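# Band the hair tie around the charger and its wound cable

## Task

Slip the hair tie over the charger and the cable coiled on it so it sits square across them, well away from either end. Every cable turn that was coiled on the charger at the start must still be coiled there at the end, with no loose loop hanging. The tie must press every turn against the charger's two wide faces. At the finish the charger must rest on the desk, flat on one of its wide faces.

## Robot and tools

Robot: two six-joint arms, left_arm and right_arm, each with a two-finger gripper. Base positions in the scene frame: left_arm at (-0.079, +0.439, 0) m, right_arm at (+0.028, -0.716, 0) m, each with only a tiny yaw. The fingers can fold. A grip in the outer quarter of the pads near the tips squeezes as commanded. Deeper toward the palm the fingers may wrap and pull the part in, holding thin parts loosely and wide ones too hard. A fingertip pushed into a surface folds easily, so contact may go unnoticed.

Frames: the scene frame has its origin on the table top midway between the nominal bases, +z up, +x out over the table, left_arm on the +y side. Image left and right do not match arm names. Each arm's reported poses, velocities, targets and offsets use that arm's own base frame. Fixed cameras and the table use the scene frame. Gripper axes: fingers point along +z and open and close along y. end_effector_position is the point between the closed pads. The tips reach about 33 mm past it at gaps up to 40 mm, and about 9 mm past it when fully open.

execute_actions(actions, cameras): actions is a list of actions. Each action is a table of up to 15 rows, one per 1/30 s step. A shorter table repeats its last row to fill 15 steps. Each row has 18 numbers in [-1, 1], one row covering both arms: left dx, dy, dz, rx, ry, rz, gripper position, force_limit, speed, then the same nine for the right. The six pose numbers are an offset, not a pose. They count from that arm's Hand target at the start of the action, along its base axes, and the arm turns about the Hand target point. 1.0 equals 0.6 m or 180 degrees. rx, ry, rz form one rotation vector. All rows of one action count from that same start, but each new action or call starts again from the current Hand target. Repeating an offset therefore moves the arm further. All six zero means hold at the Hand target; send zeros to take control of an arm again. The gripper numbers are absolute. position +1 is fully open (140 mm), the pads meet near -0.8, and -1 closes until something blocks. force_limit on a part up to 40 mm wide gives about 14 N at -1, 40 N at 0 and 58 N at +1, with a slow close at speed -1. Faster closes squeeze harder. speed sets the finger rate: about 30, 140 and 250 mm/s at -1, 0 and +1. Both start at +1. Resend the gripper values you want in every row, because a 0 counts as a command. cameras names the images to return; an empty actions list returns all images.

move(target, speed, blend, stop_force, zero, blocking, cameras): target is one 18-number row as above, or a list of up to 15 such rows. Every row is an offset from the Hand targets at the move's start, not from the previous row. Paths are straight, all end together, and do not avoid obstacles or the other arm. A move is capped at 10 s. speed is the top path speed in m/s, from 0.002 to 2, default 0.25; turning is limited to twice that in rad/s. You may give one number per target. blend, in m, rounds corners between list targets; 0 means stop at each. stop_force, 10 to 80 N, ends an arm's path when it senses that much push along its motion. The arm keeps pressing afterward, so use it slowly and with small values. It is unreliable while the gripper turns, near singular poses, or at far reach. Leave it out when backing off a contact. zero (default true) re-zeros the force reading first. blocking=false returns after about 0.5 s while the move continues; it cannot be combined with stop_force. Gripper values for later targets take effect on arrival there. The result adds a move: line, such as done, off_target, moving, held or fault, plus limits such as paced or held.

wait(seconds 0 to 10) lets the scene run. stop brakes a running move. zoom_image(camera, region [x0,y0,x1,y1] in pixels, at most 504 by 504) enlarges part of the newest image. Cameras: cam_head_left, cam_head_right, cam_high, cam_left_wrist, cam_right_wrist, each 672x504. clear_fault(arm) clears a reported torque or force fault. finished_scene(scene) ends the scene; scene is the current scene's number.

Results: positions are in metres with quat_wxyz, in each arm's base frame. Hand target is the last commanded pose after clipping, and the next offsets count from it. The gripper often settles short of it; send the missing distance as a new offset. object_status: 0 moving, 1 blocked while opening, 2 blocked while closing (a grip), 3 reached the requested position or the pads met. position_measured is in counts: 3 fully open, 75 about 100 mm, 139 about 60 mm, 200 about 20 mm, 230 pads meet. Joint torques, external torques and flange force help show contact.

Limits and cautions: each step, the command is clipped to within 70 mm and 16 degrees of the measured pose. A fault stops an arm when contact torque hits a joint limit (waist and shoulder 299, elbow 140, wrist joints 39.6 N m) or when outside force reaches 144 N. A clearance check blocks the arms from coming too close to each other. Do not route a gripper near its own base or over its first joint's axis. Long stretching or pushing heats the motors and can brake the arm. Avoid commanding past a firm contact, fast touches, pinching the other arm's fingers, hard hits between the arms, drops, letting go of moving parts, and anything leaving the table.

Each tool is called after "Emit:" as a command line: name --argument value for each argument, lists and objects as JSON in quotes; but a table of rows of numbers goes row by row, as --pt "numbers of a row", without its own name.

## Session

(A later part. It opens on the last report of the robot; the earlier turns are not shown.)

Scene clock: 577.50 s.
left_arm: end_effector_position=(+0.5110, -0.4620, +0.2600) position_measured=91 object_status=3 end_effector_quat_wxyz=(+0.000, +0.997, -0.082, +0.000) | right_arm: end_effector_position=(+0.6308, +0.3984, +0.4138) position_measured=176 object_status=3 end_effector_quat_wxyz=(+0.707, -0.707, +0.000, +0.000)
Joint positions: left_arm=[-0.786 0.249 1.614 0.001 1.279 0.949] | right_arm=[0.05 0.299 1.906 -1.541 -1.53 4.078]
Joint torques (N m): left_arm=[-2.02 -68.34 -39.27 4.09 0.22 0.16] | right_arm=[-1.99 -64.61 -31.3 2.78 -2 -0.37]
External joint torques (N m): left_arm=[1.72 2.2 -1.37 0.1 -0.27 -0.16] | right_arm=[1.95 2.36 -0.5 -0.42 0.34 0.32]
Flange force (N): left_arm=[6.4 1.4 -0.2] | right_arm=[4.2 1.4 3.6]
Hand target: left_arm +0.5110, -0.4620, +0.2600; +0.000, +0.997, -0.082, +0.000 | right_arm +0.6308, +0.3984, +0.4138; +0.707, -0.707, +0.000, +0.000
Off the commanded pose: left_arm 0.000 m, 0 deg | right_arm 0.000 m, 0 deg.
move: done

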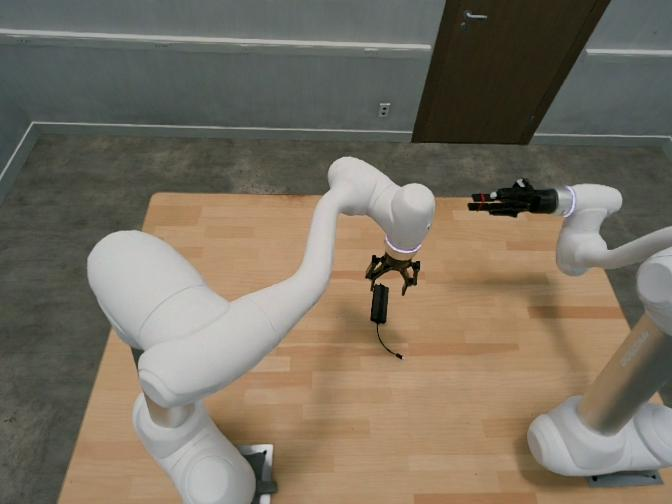

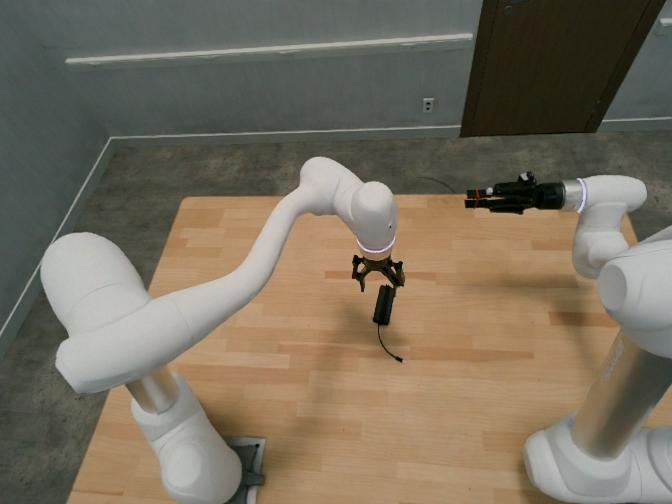

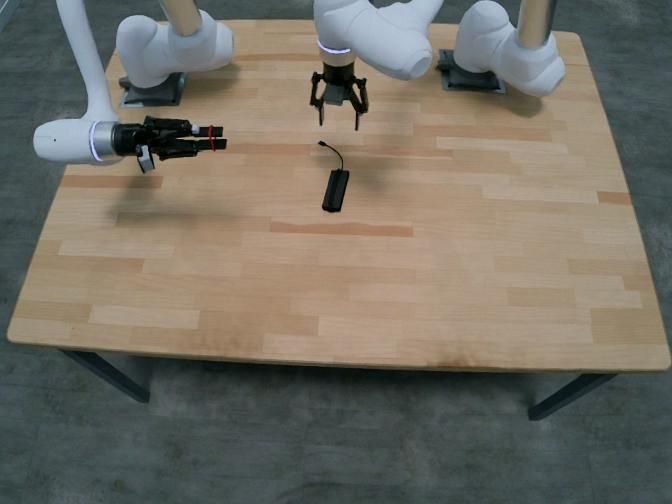

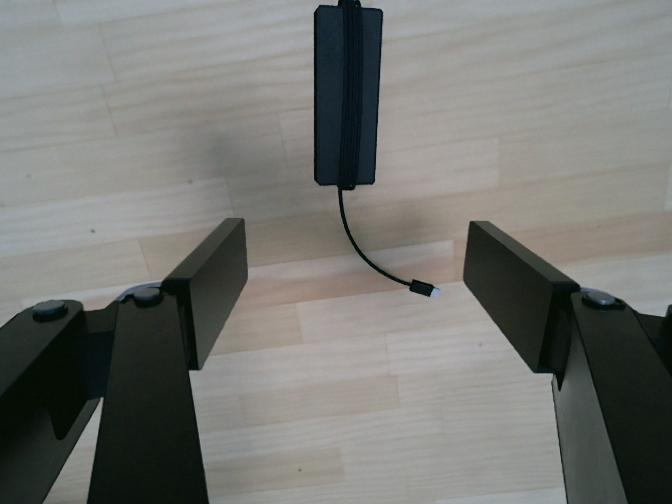

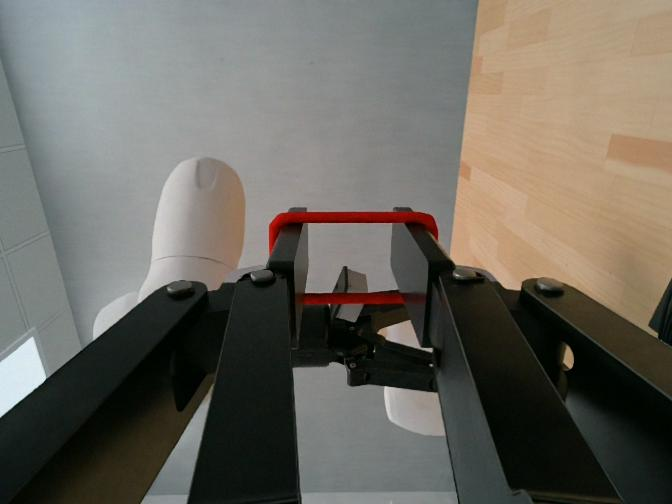

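Emit:
move --target '[0.0115, -0.0019, -0.32, 0, 0, 0, 0.3, 0, 0, 0, 0, 0, 0, 0, 0, -0.37, 0, -1]' --speed 0.15 --cameras '["cam_left_wrist", "cam_head_right"]'

Emit:
zoom_image --camera "cam_left_wrist" --region '[180, 100, 520, 400]'

Emit:
zoom_image --camera "cam_head_right" --region '[330, 220, 450, 370]'

Scene clock: 589.23 s.
left_arm: end_effector_position=(+0.5179, -0.4632, +0.0680) position_measured=91 object_status=3 end_effector_quat_wxyz=(+0.000, +0.997, -0.082, +0.000) | right_arm: end_effector_position=(+0.6308, +0.3984, +0.4138) position_measured=176 object_status=3 end_effector_quat_wxyz=(+0.707, -0.707, +0.000, +0.000)
Joint positions: left_arm=[-0.78 0.395 1.795 0.001 0.952 0.954] | right_arm=[0.05 0.299 1.906 -1.541 -1.53 4.078]
Joint torques (N m): left_arm=[-0.99 -76.51 -33.18 3.52 0.12 0.33] | right_arm=[-1.91 -64.57 -31.31 2.81 -1.96 -0.31]
External joint torques (N m): left_arm=[1.23 1.62 -1.42 0.06 -0.16 -0.33] | right_arm=[1.75 2.26 -0.49 -0.46 0.31 0.26]
Flange force (N): left_arm=[5.0 1.6 0.8] | right_arm=[4.1 1.4 3.2]
Hand target: left_arm +0.5179, -0.4632, +0.0680; +0.000, +0.997, -0.082, +0.000 | right_arm +0.6308, +0.3984, +0.4138; +0.707, -0.707, +0.000, +0.000
Off the commanded pose: left_arm 0.000 m, 0 deg | right_arm 0.000 m, 0 deg.
move: done
Images, in order (width x height): cam_head_right 672x504, cam_left_wrist 672x504.

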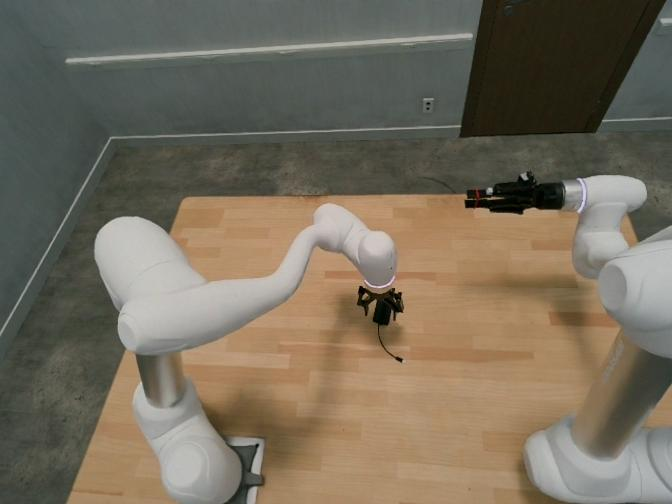

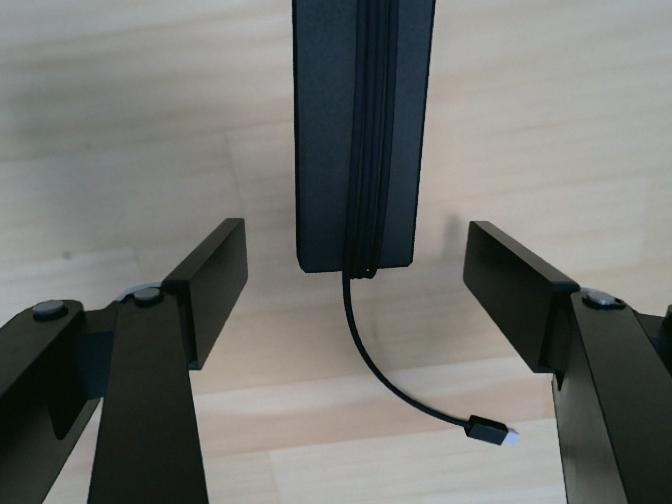

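Scaled by 1.482.

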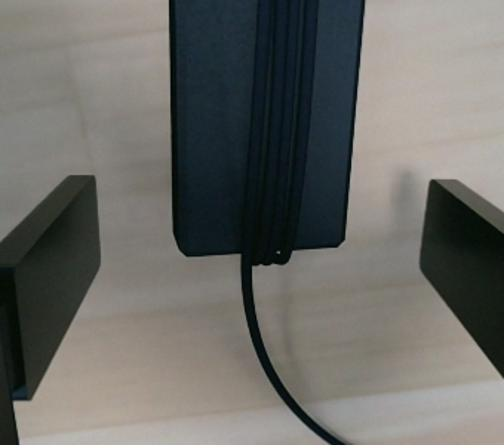

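Scaled by 3.360.

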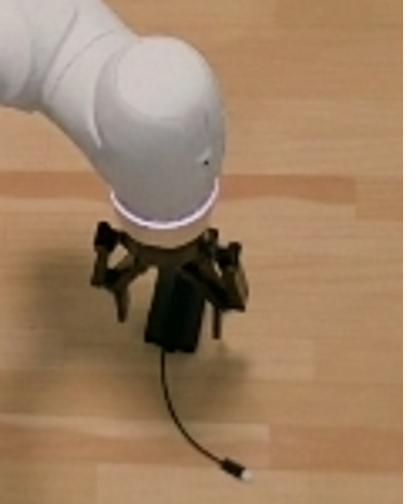

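Emit:
move --pt "0.0181 -0.003 0 0 0 -0.0028 0.3 0 0 0 0 0 0 0 0 -0.37 0 -1" --pt "0.0181 -0.003 -0.0317 0 0 -0.0028 0.3 0 0 0 0 0 0 0 0 -0.37 0 -1" --speed 0.05 --cameras '["cam_left_wrist"]'

Scene clock: 600.20 s.
left_arm: end_effector_position=(+0.5288, -0.4650, +0.0490) position_measured=91 object_status=3 end_effector_quat_wxyz=(+0.000, +0.996, -0.086, +0.000) | right_arm: end_effector_position=(+0.6308, +0.3984, +0.4138) position_measured=176 object_status=3 end_effector_quat_wxyz=(+0.707, -0.707, +0.000, +0.000)
Joint positions: left_arm=[-0.771 0.426 1.789 0.001 0.927 0.972] | right_arm=[0.05 0.299 1.906 -1.541 -1.53 4.078]
Joint torques (N m): left_arm=[-1.2 -78.84 -32.51 3.37 0.18 0.33] | right_arm=[-2.17 -64.36 -31.4 2.78 -1.95 -0.36]
External joint torques (N m): left_arm=[1.49 1.49 -1.49 0.15 -0.22 -0.33] | right_arm=[1.99 1.57 -0.54 -0.42 0.29 0.31]
Flange force (N): left_arm=[5.1 1.2 0.9] | right_arm=[3.2 0.5 3.5]
Hand target: left_arm +0.5288, -0.4650, +0.0489; +0.000, +0.996, -0.086, +0.000 | right_arm +0.6308, +0.3984, +0.4138; +0.707, -0.707, +0.000, +0.000
Off the commanded pose: left_arm 0.000 m, 0 deg | right_arm 0.000 m, 0 deg.
move: done
Images, in order (width x height): cam_left_wrist 672x504.

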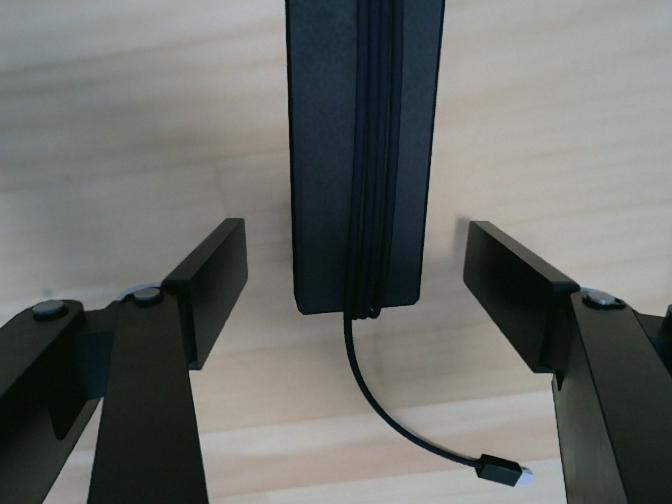

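Emit:
move --target '[0, 0, 0, 0, 0, 0, -1, 0, -1, 0, 0, 0, 0, 0, 0, -0.37, 0, -1]' --cameras '["cam_left_wrist"]'

Emit:
wait --seconds 1

Scene clock: 604.23 s.
left_arm: end_effector_position=(+0.5288, -0.4650, +0.0489) position_measured=152 object_status=0 end_effector_quat_wxyz=(+0.000, +0.996, -0.086, +0.000) | right_arm: end_effector_position=(+0.6308, +0.3984, +0.4138) position_measured=176 object_status=3 end_effector_quat_wxyz=(+0.707, -0.707, +0.000, +0.000)
Joint positions: left_arm=[-0.771 0.426 1.789 0.001 0.926 0.972] | right_arm=[0.05 0.299 1.906 -1.541 -1.53 4.078]
Joint torques (N m): left_arm=[-1.65 -72.16 -29.11 3.38 -0.03 0.3] | right_arm=[-1.78 -64.58 -31.38 2.79 -1.96 -0.35]
External joint torques (N m): left_arm=[2.03 -5.28 -4.88 0.12 -0.01 -0.3] | right_arm=[1.82 1.87 -0.41 -0.43 0.29 0.3]
Flange force (N): left_arm=[4.1 -0.4 -8.5] | right_arm=[3.4 1.0 3.2]
Hand target: left_arm +0.5288, -0.4650, +0.0489; +0.000, +0.996, -0.086, +0.000 | right_arm +0.6308, +0.3984, +0.4138; +0.707, -0.707, +0.000, +0.000
Off the commanded pose: left_arm 0.000 m, 0 deg | right_arm 0.000 m, 0 deg.
move: done
Images, in order (width x height): cam_left_wrist 672x504.

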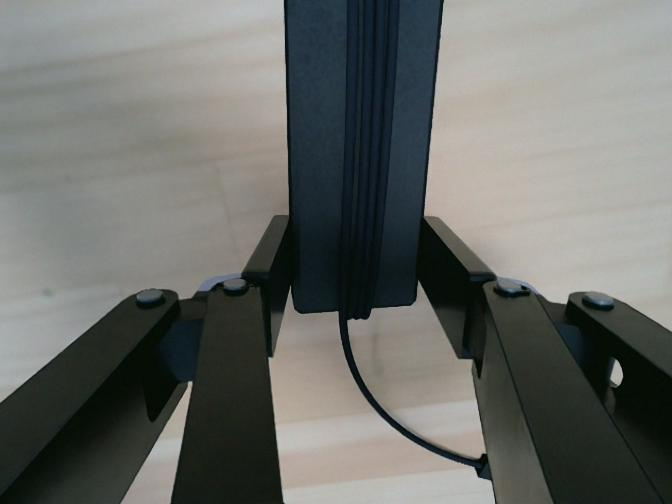

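Scene clock: 605.23 s.
left_arm: end_effector_position=(+0.5288, -0.4650, +0.0489) position_measured=152 object_status=2 end_effector_quat_wxyz=(+0.000, +0.996, -0.086, +0.000) | right_arm: end_effector_position=(+0.6308, +0.3984, +0.4138) position_measured=176 object_status=3 end_effector_quat_wxyz=(+0.707, -0.707, +0.000, +0.000)
Joint positions: left_arm=[-0.771 0.426 1.789 0.001 0.927 0.972] | right_arm=[0.05 0.299 1.906 -1.541 -1.53 4.078]
Joint torques (N m): left_arm=[-1.31 -72.02 -29.07 3.35 -0.06 0.28] | right_arm=[-2.05 -64.37 -31.25 2.78 -1.94 -0.29]
External joint torques (N m): left_arm=[1.29 -5.28 -4.95 0.16 0.01 -0.28] | right_arm=[1.93 1.42 -0.68 -0.42 0.27 0.24]
Flange force (N): left_arm=[3.7 0.5 -8.6] | right_arm=[3.2 0.4 3.3]
Hand target: left_arm +0.5288, -0.4650, +0.0489; +0.000, +0.996, -0.086, +0.000 | right_arm +0.6308, +0.3984, +0.4138; +0.707, -0.707, +0.000, +0.000
Tool commands: left_gripper/position=-1.0 left_gripper/force_limit=+0.0 left_gripper/speed=-1.0 right_gripper/position=-0.37 right_gripper/force_limit=+0.0 right_gripper/speed=-1.0
Off the commanded pose: left_arm 0.000 m, 0 deg | right_arm 0.000 m, 0 deg.
wait: 1.00 s; at rest by 0.17 s

Emit:
move --target '[0, 0, 0.05, 0, 0, 0, -1, 0, -1, 0, 0, 0, 0, 0, 0, -0.37, 0, -1]' --speed 0.04 --cameras '["all"]'

Emit:
zoom_image --camera "cam_head_right" --region '[330, 220, 450, 370]'

Emit:
zoom_image --camera "cam_high" --region '[280, 80, 420, 230]'

Scene clock: 610.27 s.
left_arm: end_effector_position=(+0.5288, -0.4649, +0.0789) position_measured=152 object_status=2 end_effector_quat_wxyz=(+0.000, +0.996, -0.086, +0.000) | right_arm: end_effector_position=(+0.6308, +0.3984, +0.4138) position_measured=176 object_status=3 end_effector_quat_wxyz=(+0.707, -0.707, +0.000, +0.000)
Joint positions: left_arm=[-0.771 0.397 1.767 0.001 0.977 0.972] | right_arm=[0.05 0.299 1.906 -1.541 -1.53 4.078]
Joint torques (N m): left_arm=[-1.22 -78.95 -35.23 3.6 0.12 0.36] | right_arm=[-1.91 -64.66 -31.35 2.79 -1.93 -0.36]
External joint torques (N m): left_arm=[0.81 3.21 -0.04 0.03 -0.17 -0.36] | right_arm=[2.04 1.64 -0.57 -0.42 0.26 0.31]
Flange force (N): left_arm=[4.1 1.7 3.2] | right_arm=[3.4 0.6 3.5]
Hand target: left_arm +0.5288, -0.4650, +0.0789; +0.000, +0.996, -0.086, +0.000 | right_arm +0.6308, +0.3984, +0.4138; +0.707, -0.707, +0.000, +0.000
Off the commanded pose: left_arm 0.000 m, 0 deg | right_arm 0.000 m, 0 deg.
move: done

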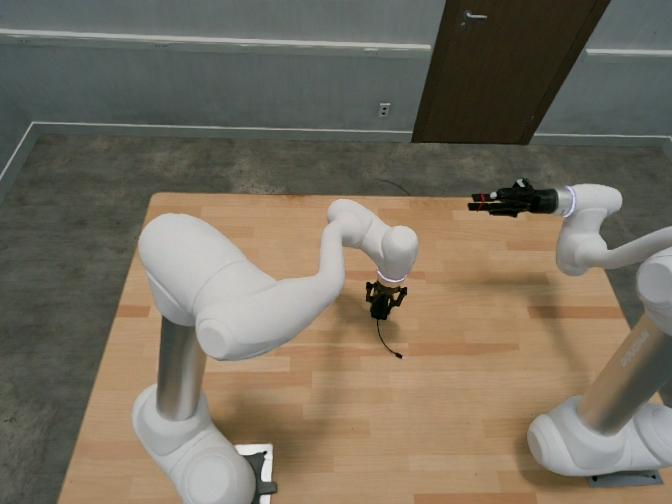

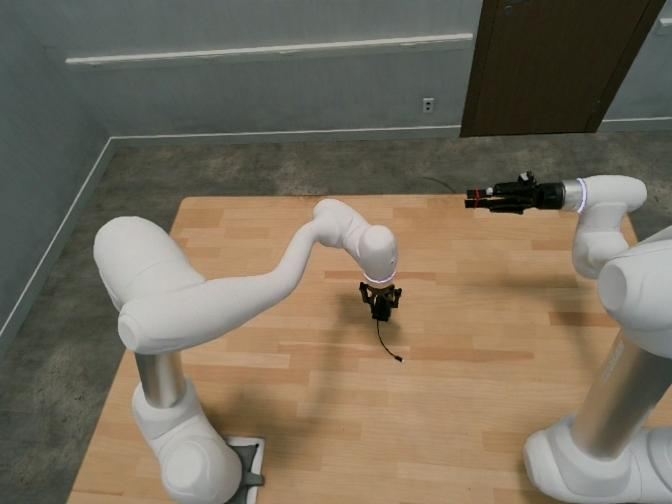

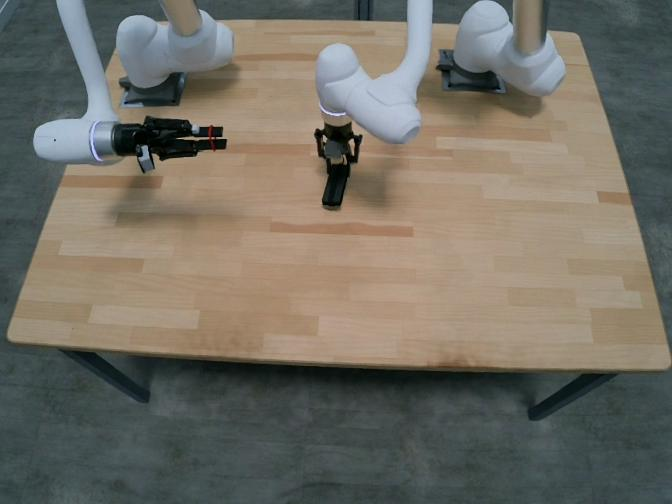

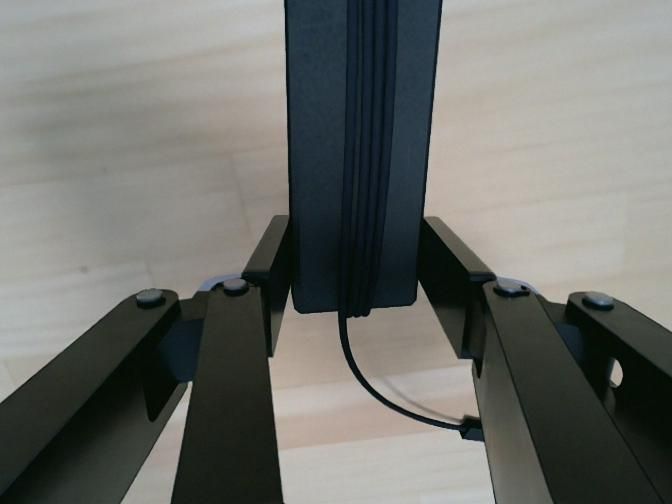

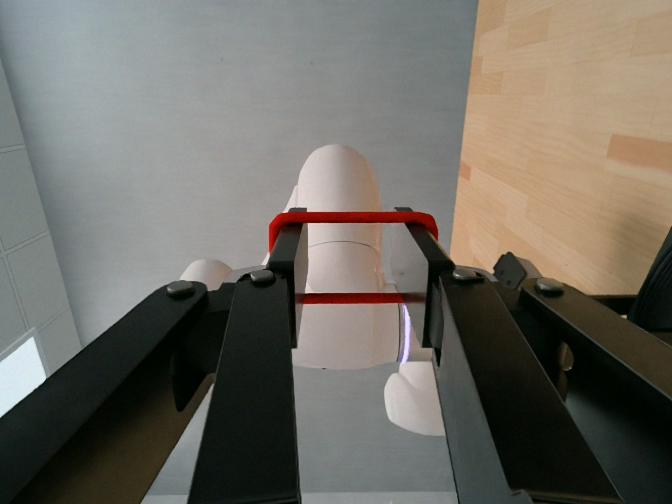

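Scaled by 3.360.

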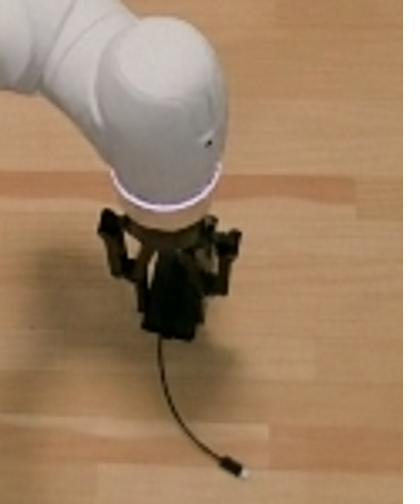

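Scaled by 3.360.

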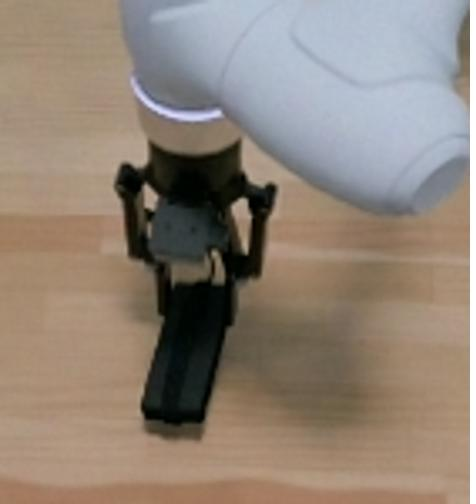

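Emit:
move --pt "0 0 0.15 0 0 0 -1 0 -1 0 0 0 0 0 0 -0.37 0 -1" --pt "0.0787 0.1183 0.477 0 0 -0.445 -1 0 -1 0 0 0 0 0 0 -0.37 0 -1" --speed 0.12 --blend '[0.03, 0]' --cameras '["all"]'

Emit:
zoom_image --camera "cam_high" --region '[260, 40, 420, 200]'

Emit:
zoom_image --camera "cam_left_wrist" --region '[200, 0, 520, 350]'

Scene clock: 626.83 s.
left_arm: end_effector_position=(+0.5760, -0.3940, +0.3652) position_measured=152 object_status=2 end_effector_quat_wxyz=(+0.000, +0.707, -0.707, +0.001) | right_arm: end_effector_position=(+0.6308, +0.3984, +0.4138) position_measured=176 object_status=3 end_effector_quat_wxyz=(+0.707, -0.707, +0.000, +0.000)
Joint positions: left_arm=[-0.649 0.229 1.447 0 1.464 2.492] | right_arm=[0.05 0.299 1.906 -1.541 -1.53 4.078]
Joint torques (N m): left_arm=[-1.42 -69.68 -42.42 4.12 0.2 0.28] | right_arm=[-2.12 -64.31 -31.3 2.79 -1.93 -0.32]
External joint torques (N m): left_arm=[1.37 3.64 0.14 0.17 -0.24 -0.28] | right_arm=[2.17 1.35 -0.64 -0.43 0.26 0.27]
Flange force (N): left_arm=[1.9 -5.5 1.3] | right_arm=[3.1 0.3 3.7]
Hand target: left_arm +0.5760, -0.3940, +0.3651; +0.000, +0.707, -0.707, +0.001 | right_arm +0.6308, +0.3984, +0.4138; +0.707, -0.707, +0.000, +0.000
Off the commanded pose: left_arm 0.000 m, 0 deg | right_arm 0.000 m, 0 deg.
move: done

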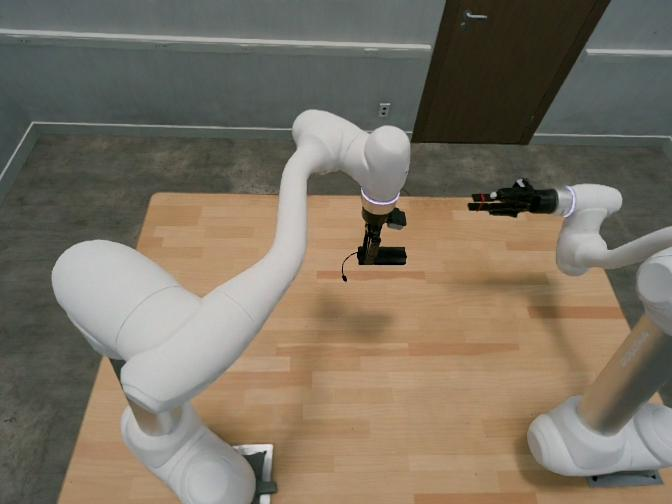

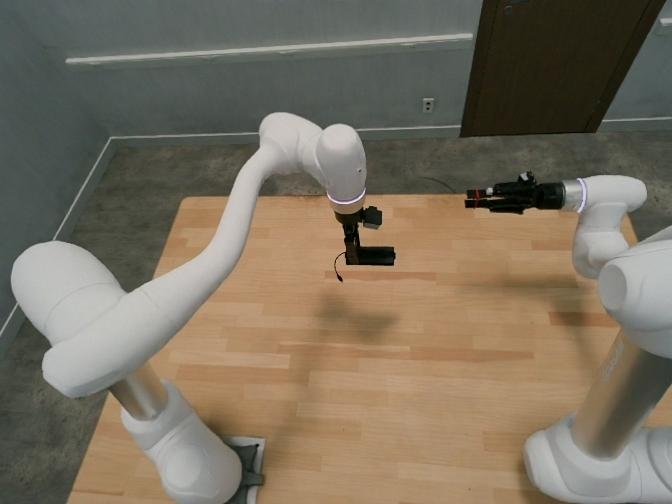

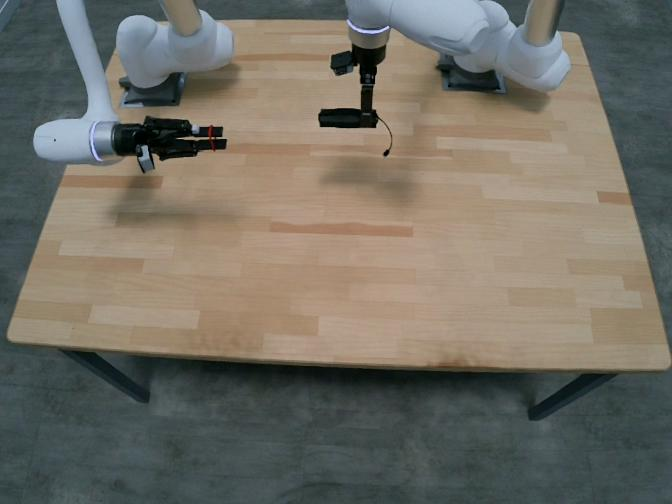

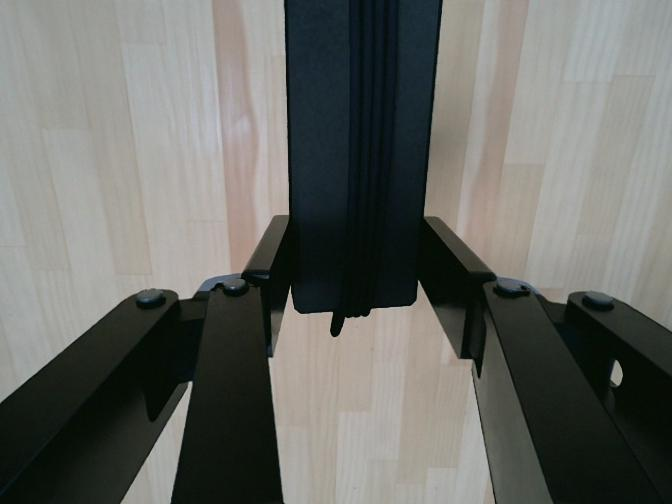

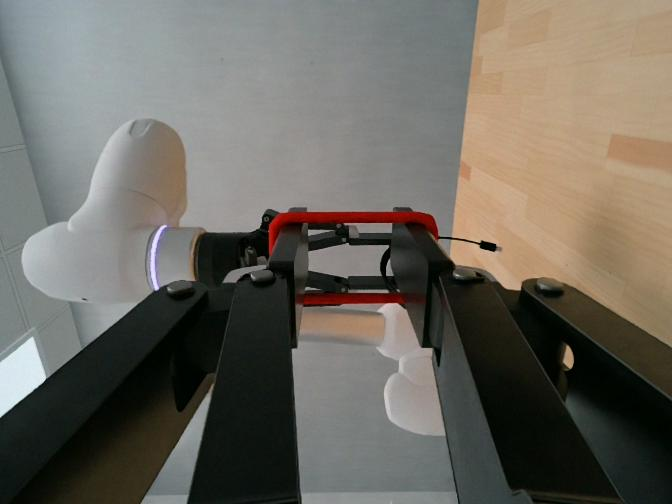

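Scaled by 3.150.

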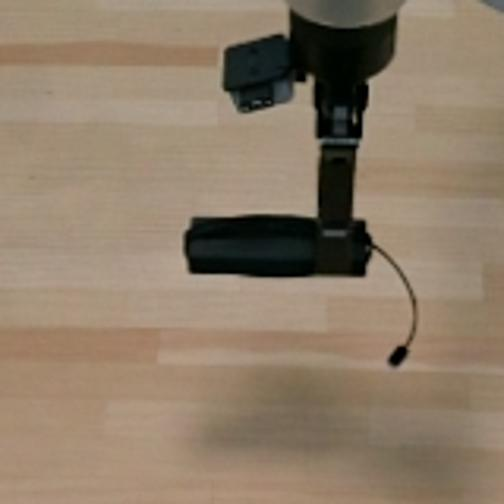

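Scaled by 1.440.

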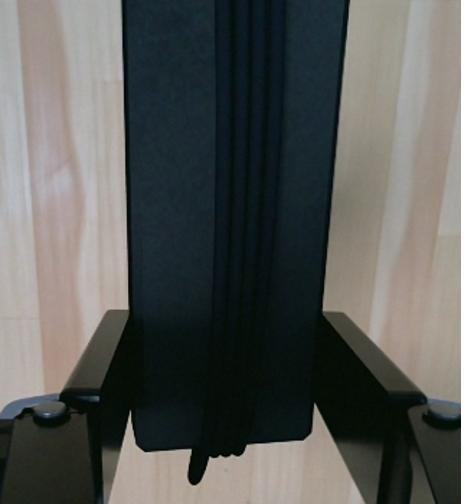

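Emit:
move --target '[0, 0, 0, 0, 0, 0, -1, 0, -1, -0.2385, 0.087, -0.1347, -0.006, -0.5, -0.006, -0.37, 0, -1]' --speed 0.2 --cameras '["all"]'

Emit:
zoom_image --camera "cam_right_wrist" --region '[220, 100, 460, 320]'

Scene clock: 645.53 s.
left_arm: end_effector_position=(+0.5760, -0.3940, +0.3651) position_measured=152 object_status=2 end_effector_quat_wxyz=(+0.000, +0.707, -0.707, +0.001) | right_arm: end_effector_position=(+0.4877, +0.4506, +0.3330) position_measured=176 object_status=3 end_effector_quat_wxyz=(+0.494, -0.506, -0.494, -0.506)
Joint positions: left_arm=[-0.649 0.229 1.447 0 1.464 2.492] | right_arm=[0.172 0.212 2.224 -1.421 -1.445 2.266]
Joint torques (N m): left_arm=[-1.4 -69.53 -42.39 4.14 0.15 0.33] | right_arm=[-2.12 -47.9 -24.43 2.63 -2.46 -0.32]
External joint torques (N m): left_arm=[1.59 3.68 0.19 0.16 -0.19 -0.33] | right_arm=[1.98 1.11 -0.38 -0.43 0.31 0.32]
Flange force (N): left_arm=[1.7 -5.6 1.3] | right_arm=[-0.6 1.5 4.2]
Hand target: left_arm +0.5760, -0.3940, +0.3651; +0.000, +0.707, -0.707, +0.001 | right_arm +0.4877, +0.4506, +0.3330; +0.494, -0.506, -0.494, -0.506
Off the commanded pose: left_arm 0.000 m, 0 deg | right_arm 0.000 m, 0 deg.
move: done

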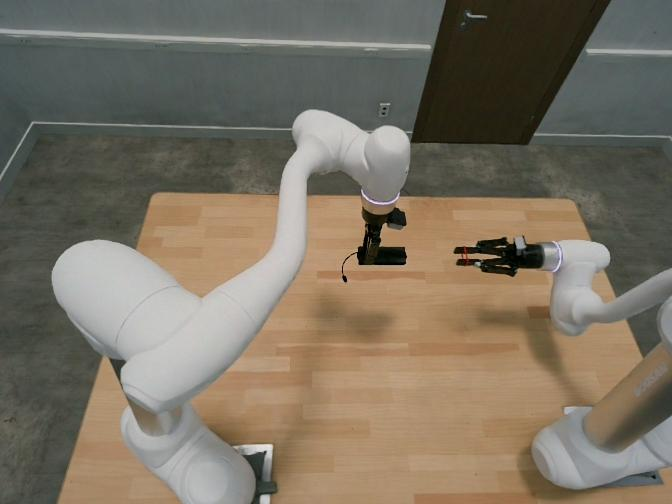

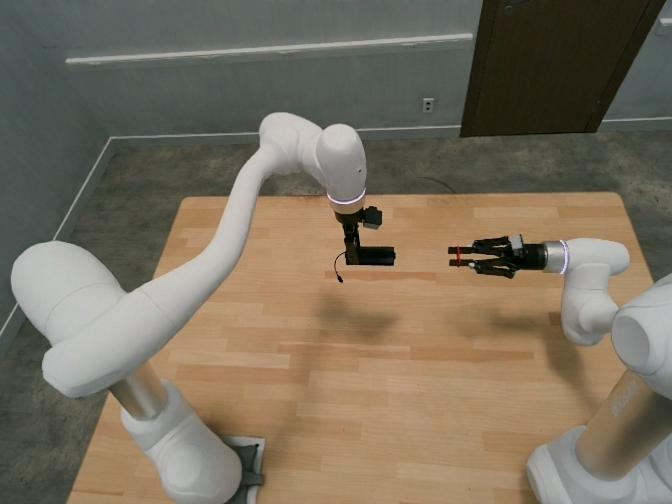

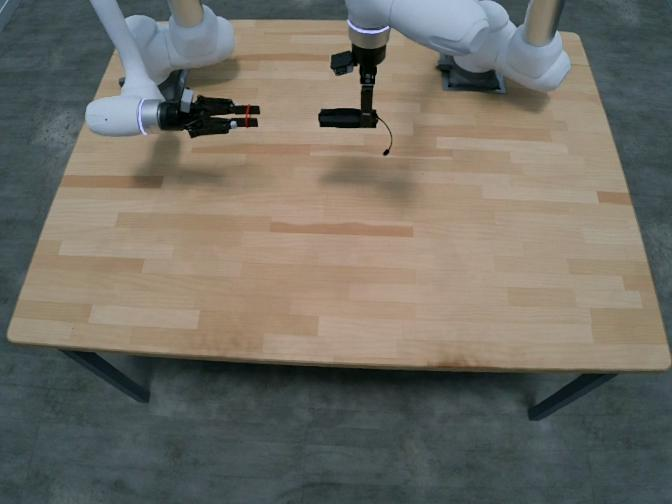

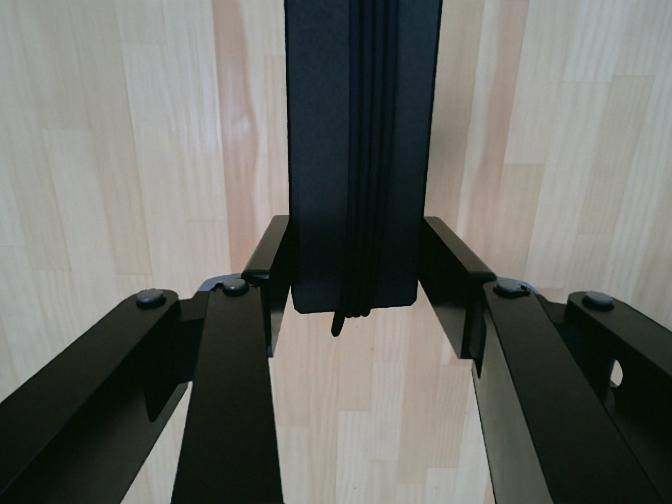

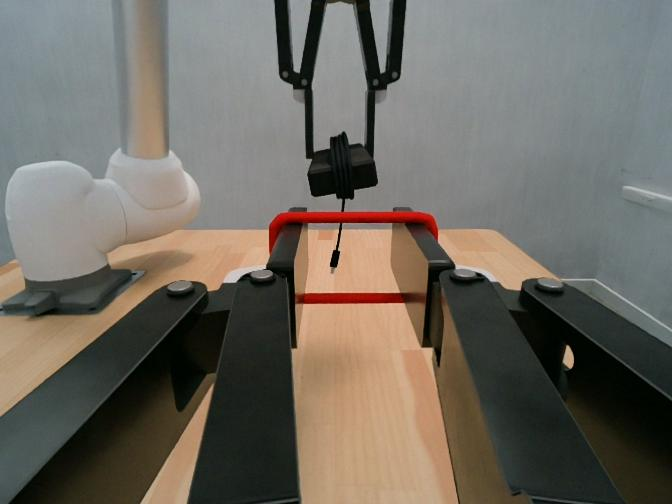

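Scaled by 2.100.

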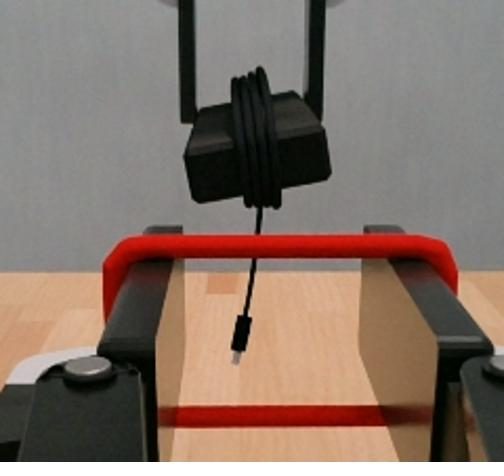

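Emit:
zoom_image --camera "cam_right_wrist" --region '[290, 80, 400, 215]'

Emit:
zoom_image --camera "cam_high" --region '[230, 90, 410, 170]'

Emit:
zoom_image --camera "cam_head_right" --region '[320, 220, 510, 300]'

Scaled by 3.733.

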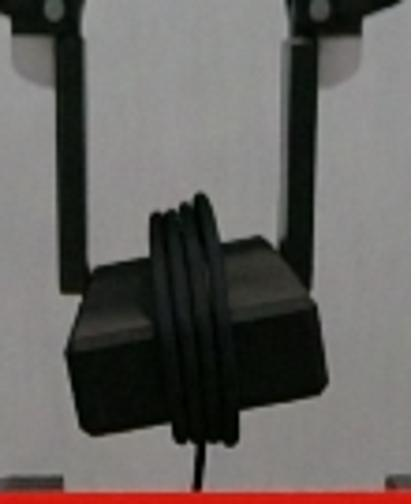

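Scaled by 2.800.

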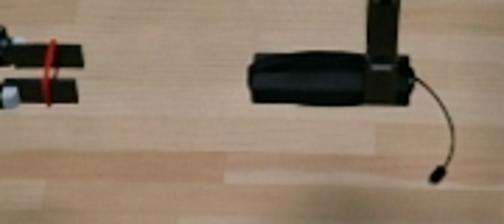

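Scaled by 2.653.

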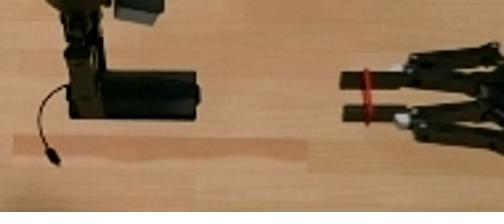

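Emit:
move --target '[0, 0, 0, 0, 0.05, 0, -1, 0, -1, 0, 0.05, 0, 0, 0, 0, -0.37, 0, -1]' --speed 0.1 --cameras '["cam_right_wrist", "cam_left_wrist"]'

Emit:
zoom_image --camera "cam_right_wrist" --region '[280, 60, 420, 230]'

Scene clock: 704.93 s.
left_arm: end_effector_position=(+0.5760, -0.3940, +0.3652) position_measured=152 object_status=2 end_effector_quat_wxyz=(+0.055, +0.705, -0.705, -0.055) | right_arm: end_effector_position=(+0.4877, +0.4806, +0.3330) position_measured=176 object_status=3 end_effector_quat_wxyz=(+0.494, -0.506, -0.494, -0.506)
Joint positions: left_arm=[-0.607 0.3 1.362 -0.09 1.607 2.537] | right_arm=[0.231 0.223 2.21 -1.375 -1.406 2.264]
Joint torques (N m): left_arm=[-1.28 -76.67 -42.01 3.7 0.6 0.31] | right_arm=[-2.19 -49.44 -24.8 2.81 -2.44 -0.29]
External joint torques (N m): left_arm=[1.39 3.57 0.07 0.33 -0.27 -0.31] | right_arm=[2.33 0.73 -0.32 -0.49 0.26 0.29]
Flange force (N): left_arm=[1.7 -5.7 0.2] | right_arm=[0.0 0.6 4.6]
Hand target: left_arm +0.5760, -0.3940, +0.3651; +0.055, +0.705, -0.705, -0.055 | right_arm +0.4877, +0.4806, +0.3330; +0.494, -0.506, -0.494, -0.506
Off the commanded pose: left_arm 0.000 m, 0 deg | right_arm 0.000 m, 0 deg.
move: done
Images, in order (width x height): cam_left_wrist 672x504, cam_right_wrist 672x504.

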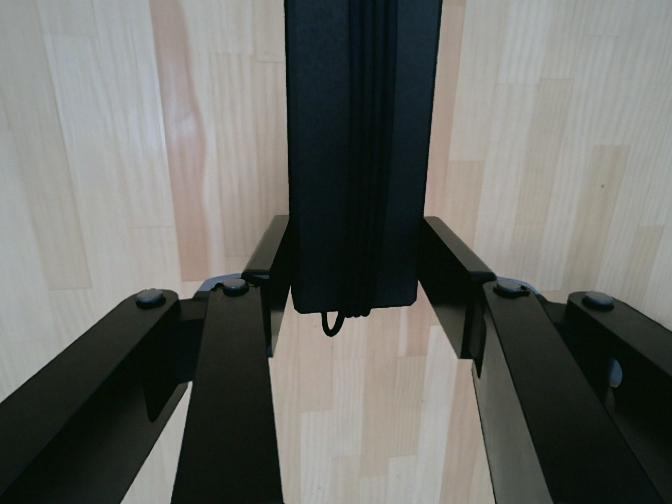

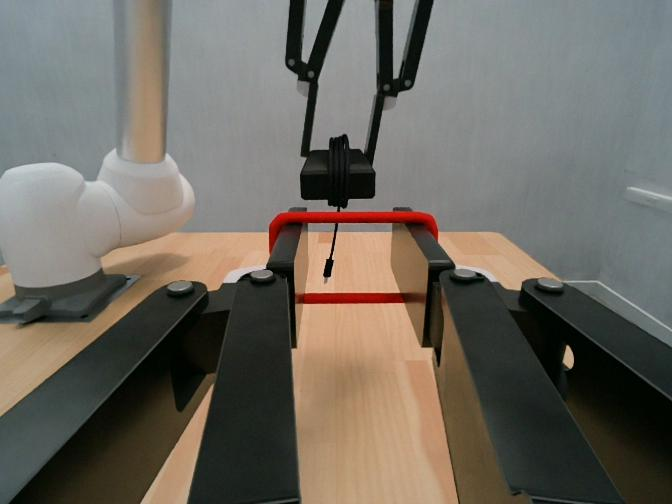

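Scaled by 2.965.

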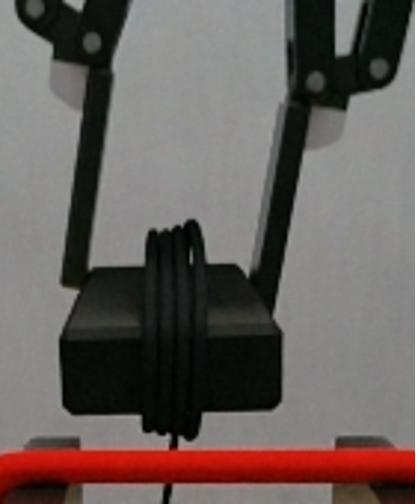

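Emit:
move --pt "0 0 -0.39 0 0 0 -1 0 -1 0 -0.15 0 0 0 0 -0.37 0 -1" --pt "0 -0.1 -0.505 0 0 0 -1 0 -1 0 -0.17 0 0 0 0 -0.37 0 -1" --speed '[0.15, 0.08]' --blend '[0.02, 0]' --cameras '["cam_high", "cam_head_right", "cam_left_wrist", "cam_right_wrist"]'

Emit:
zoom_image --camera "cam_high" --region '[270, 90, 420, 200]'

Emit:
zoom_image --camera "cam_right_wrist" --region '[250, 180, 450, 400]'

Scene clock: 726.70 s.
left_arm: end_effector_position=(+0.5760, -0.4540, +0.0622) position_measured=152 object_status=2 end_effector_quat_wxyz=(+0.055, +0.705, -0.705, -0.055) | right_arm: end_effector_position=(+0.4877, +0.3786, +0.3330) position_measured=176 object_status=3 end_effector_quat_wxyz=(+0.494, -0.506, -0.494, -0.506)
Joint positions: left_arm=[-0.67 0.512 1.631 -0.108 1.124 2.524] | right_arm=[0.024 0.196 2.246 -1.533 -1.54 2.27]
Joint torques (N m): left_arm=[-1.23 -89.53 -35.12 3.09 0.61 0.35] | right_arm=[-1.93 -45.51 -23.81 2.33 -2.45 -0.31]
External joint torques (N m): left_arm=[1.14 3.01 -0.04 0.28 -0.29 -0.34] | right_arm=[1.84 1.05 -0.49 -0.41 0.3 0.31]
Flange force (N): left_arm=[1.5 -4.3 2.3] | right_arm=[-0.6 2.2 3.8]
Hand target: left_arm +0.5760, -0.4540, +0.0621; +0.055, +0.705, -0.705, -0.055 | right_arm +0.4877, +0.3786, +0.3330; +0.494, -0.506, -0.494, -0.506
Off the commanded pose: left_arm 0.000 m, 0 deg | right_arm 0.000 m, 0 deg.
move: done
Images, in order (width x height): cam_head_right 672x504, cam_high 672x504, cam_left_wrist 672x504, cam_right_wrist 672x504.

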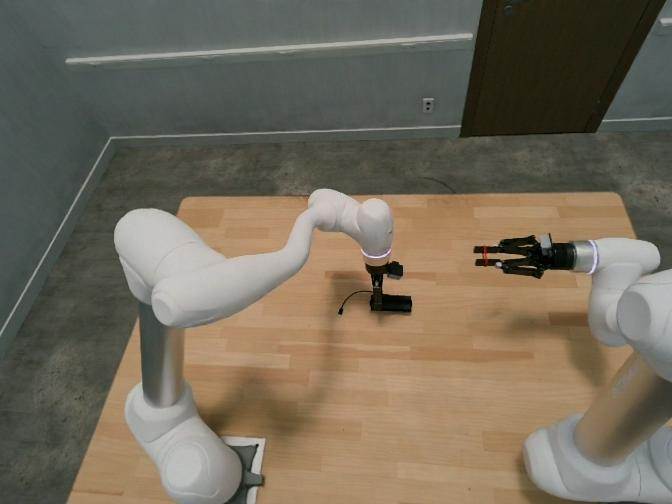

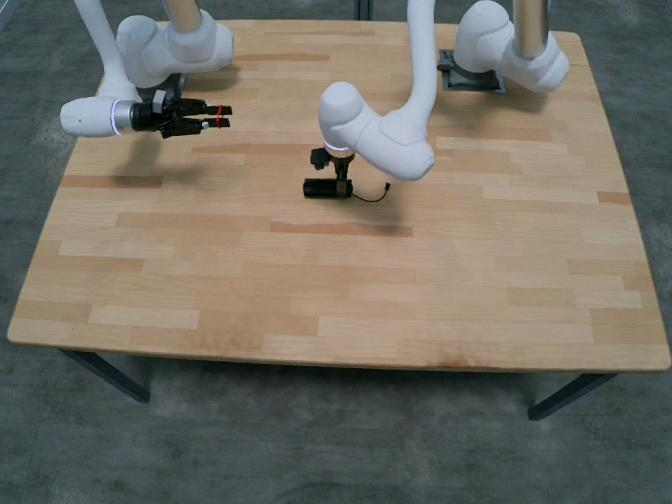

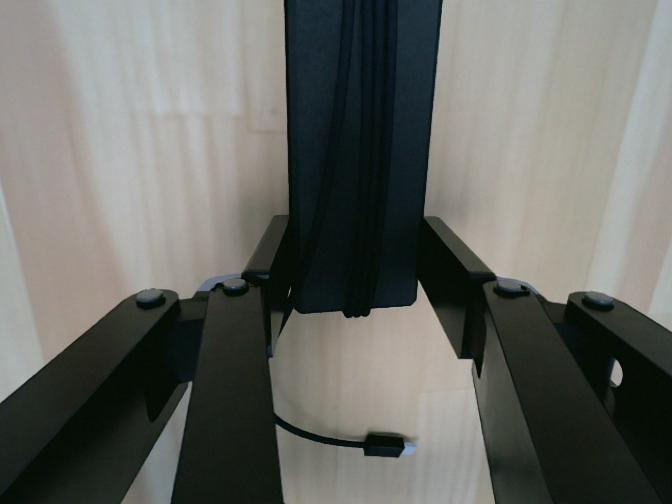

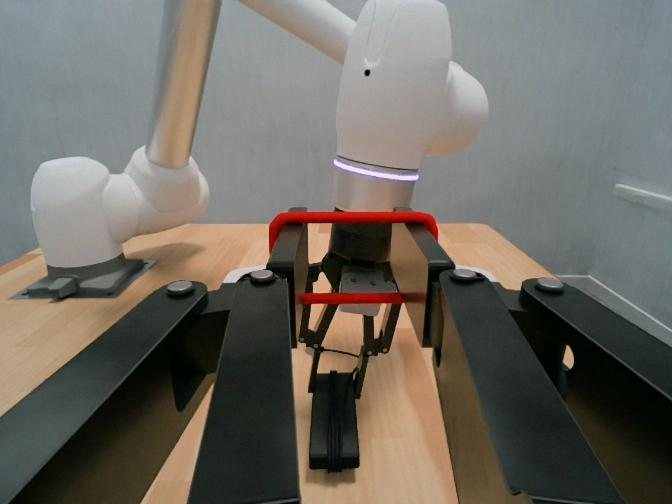

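Scaled by 3.360.

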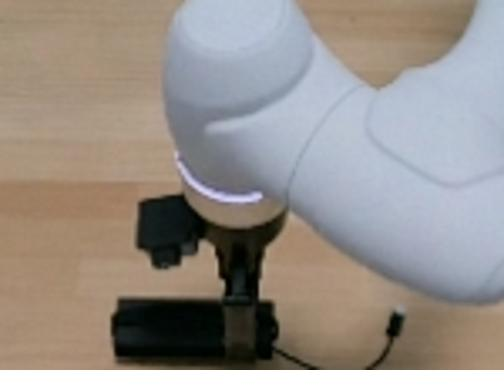

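Scaled by 2.291.

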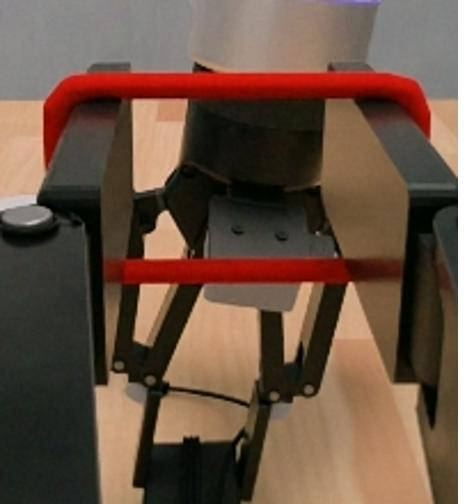

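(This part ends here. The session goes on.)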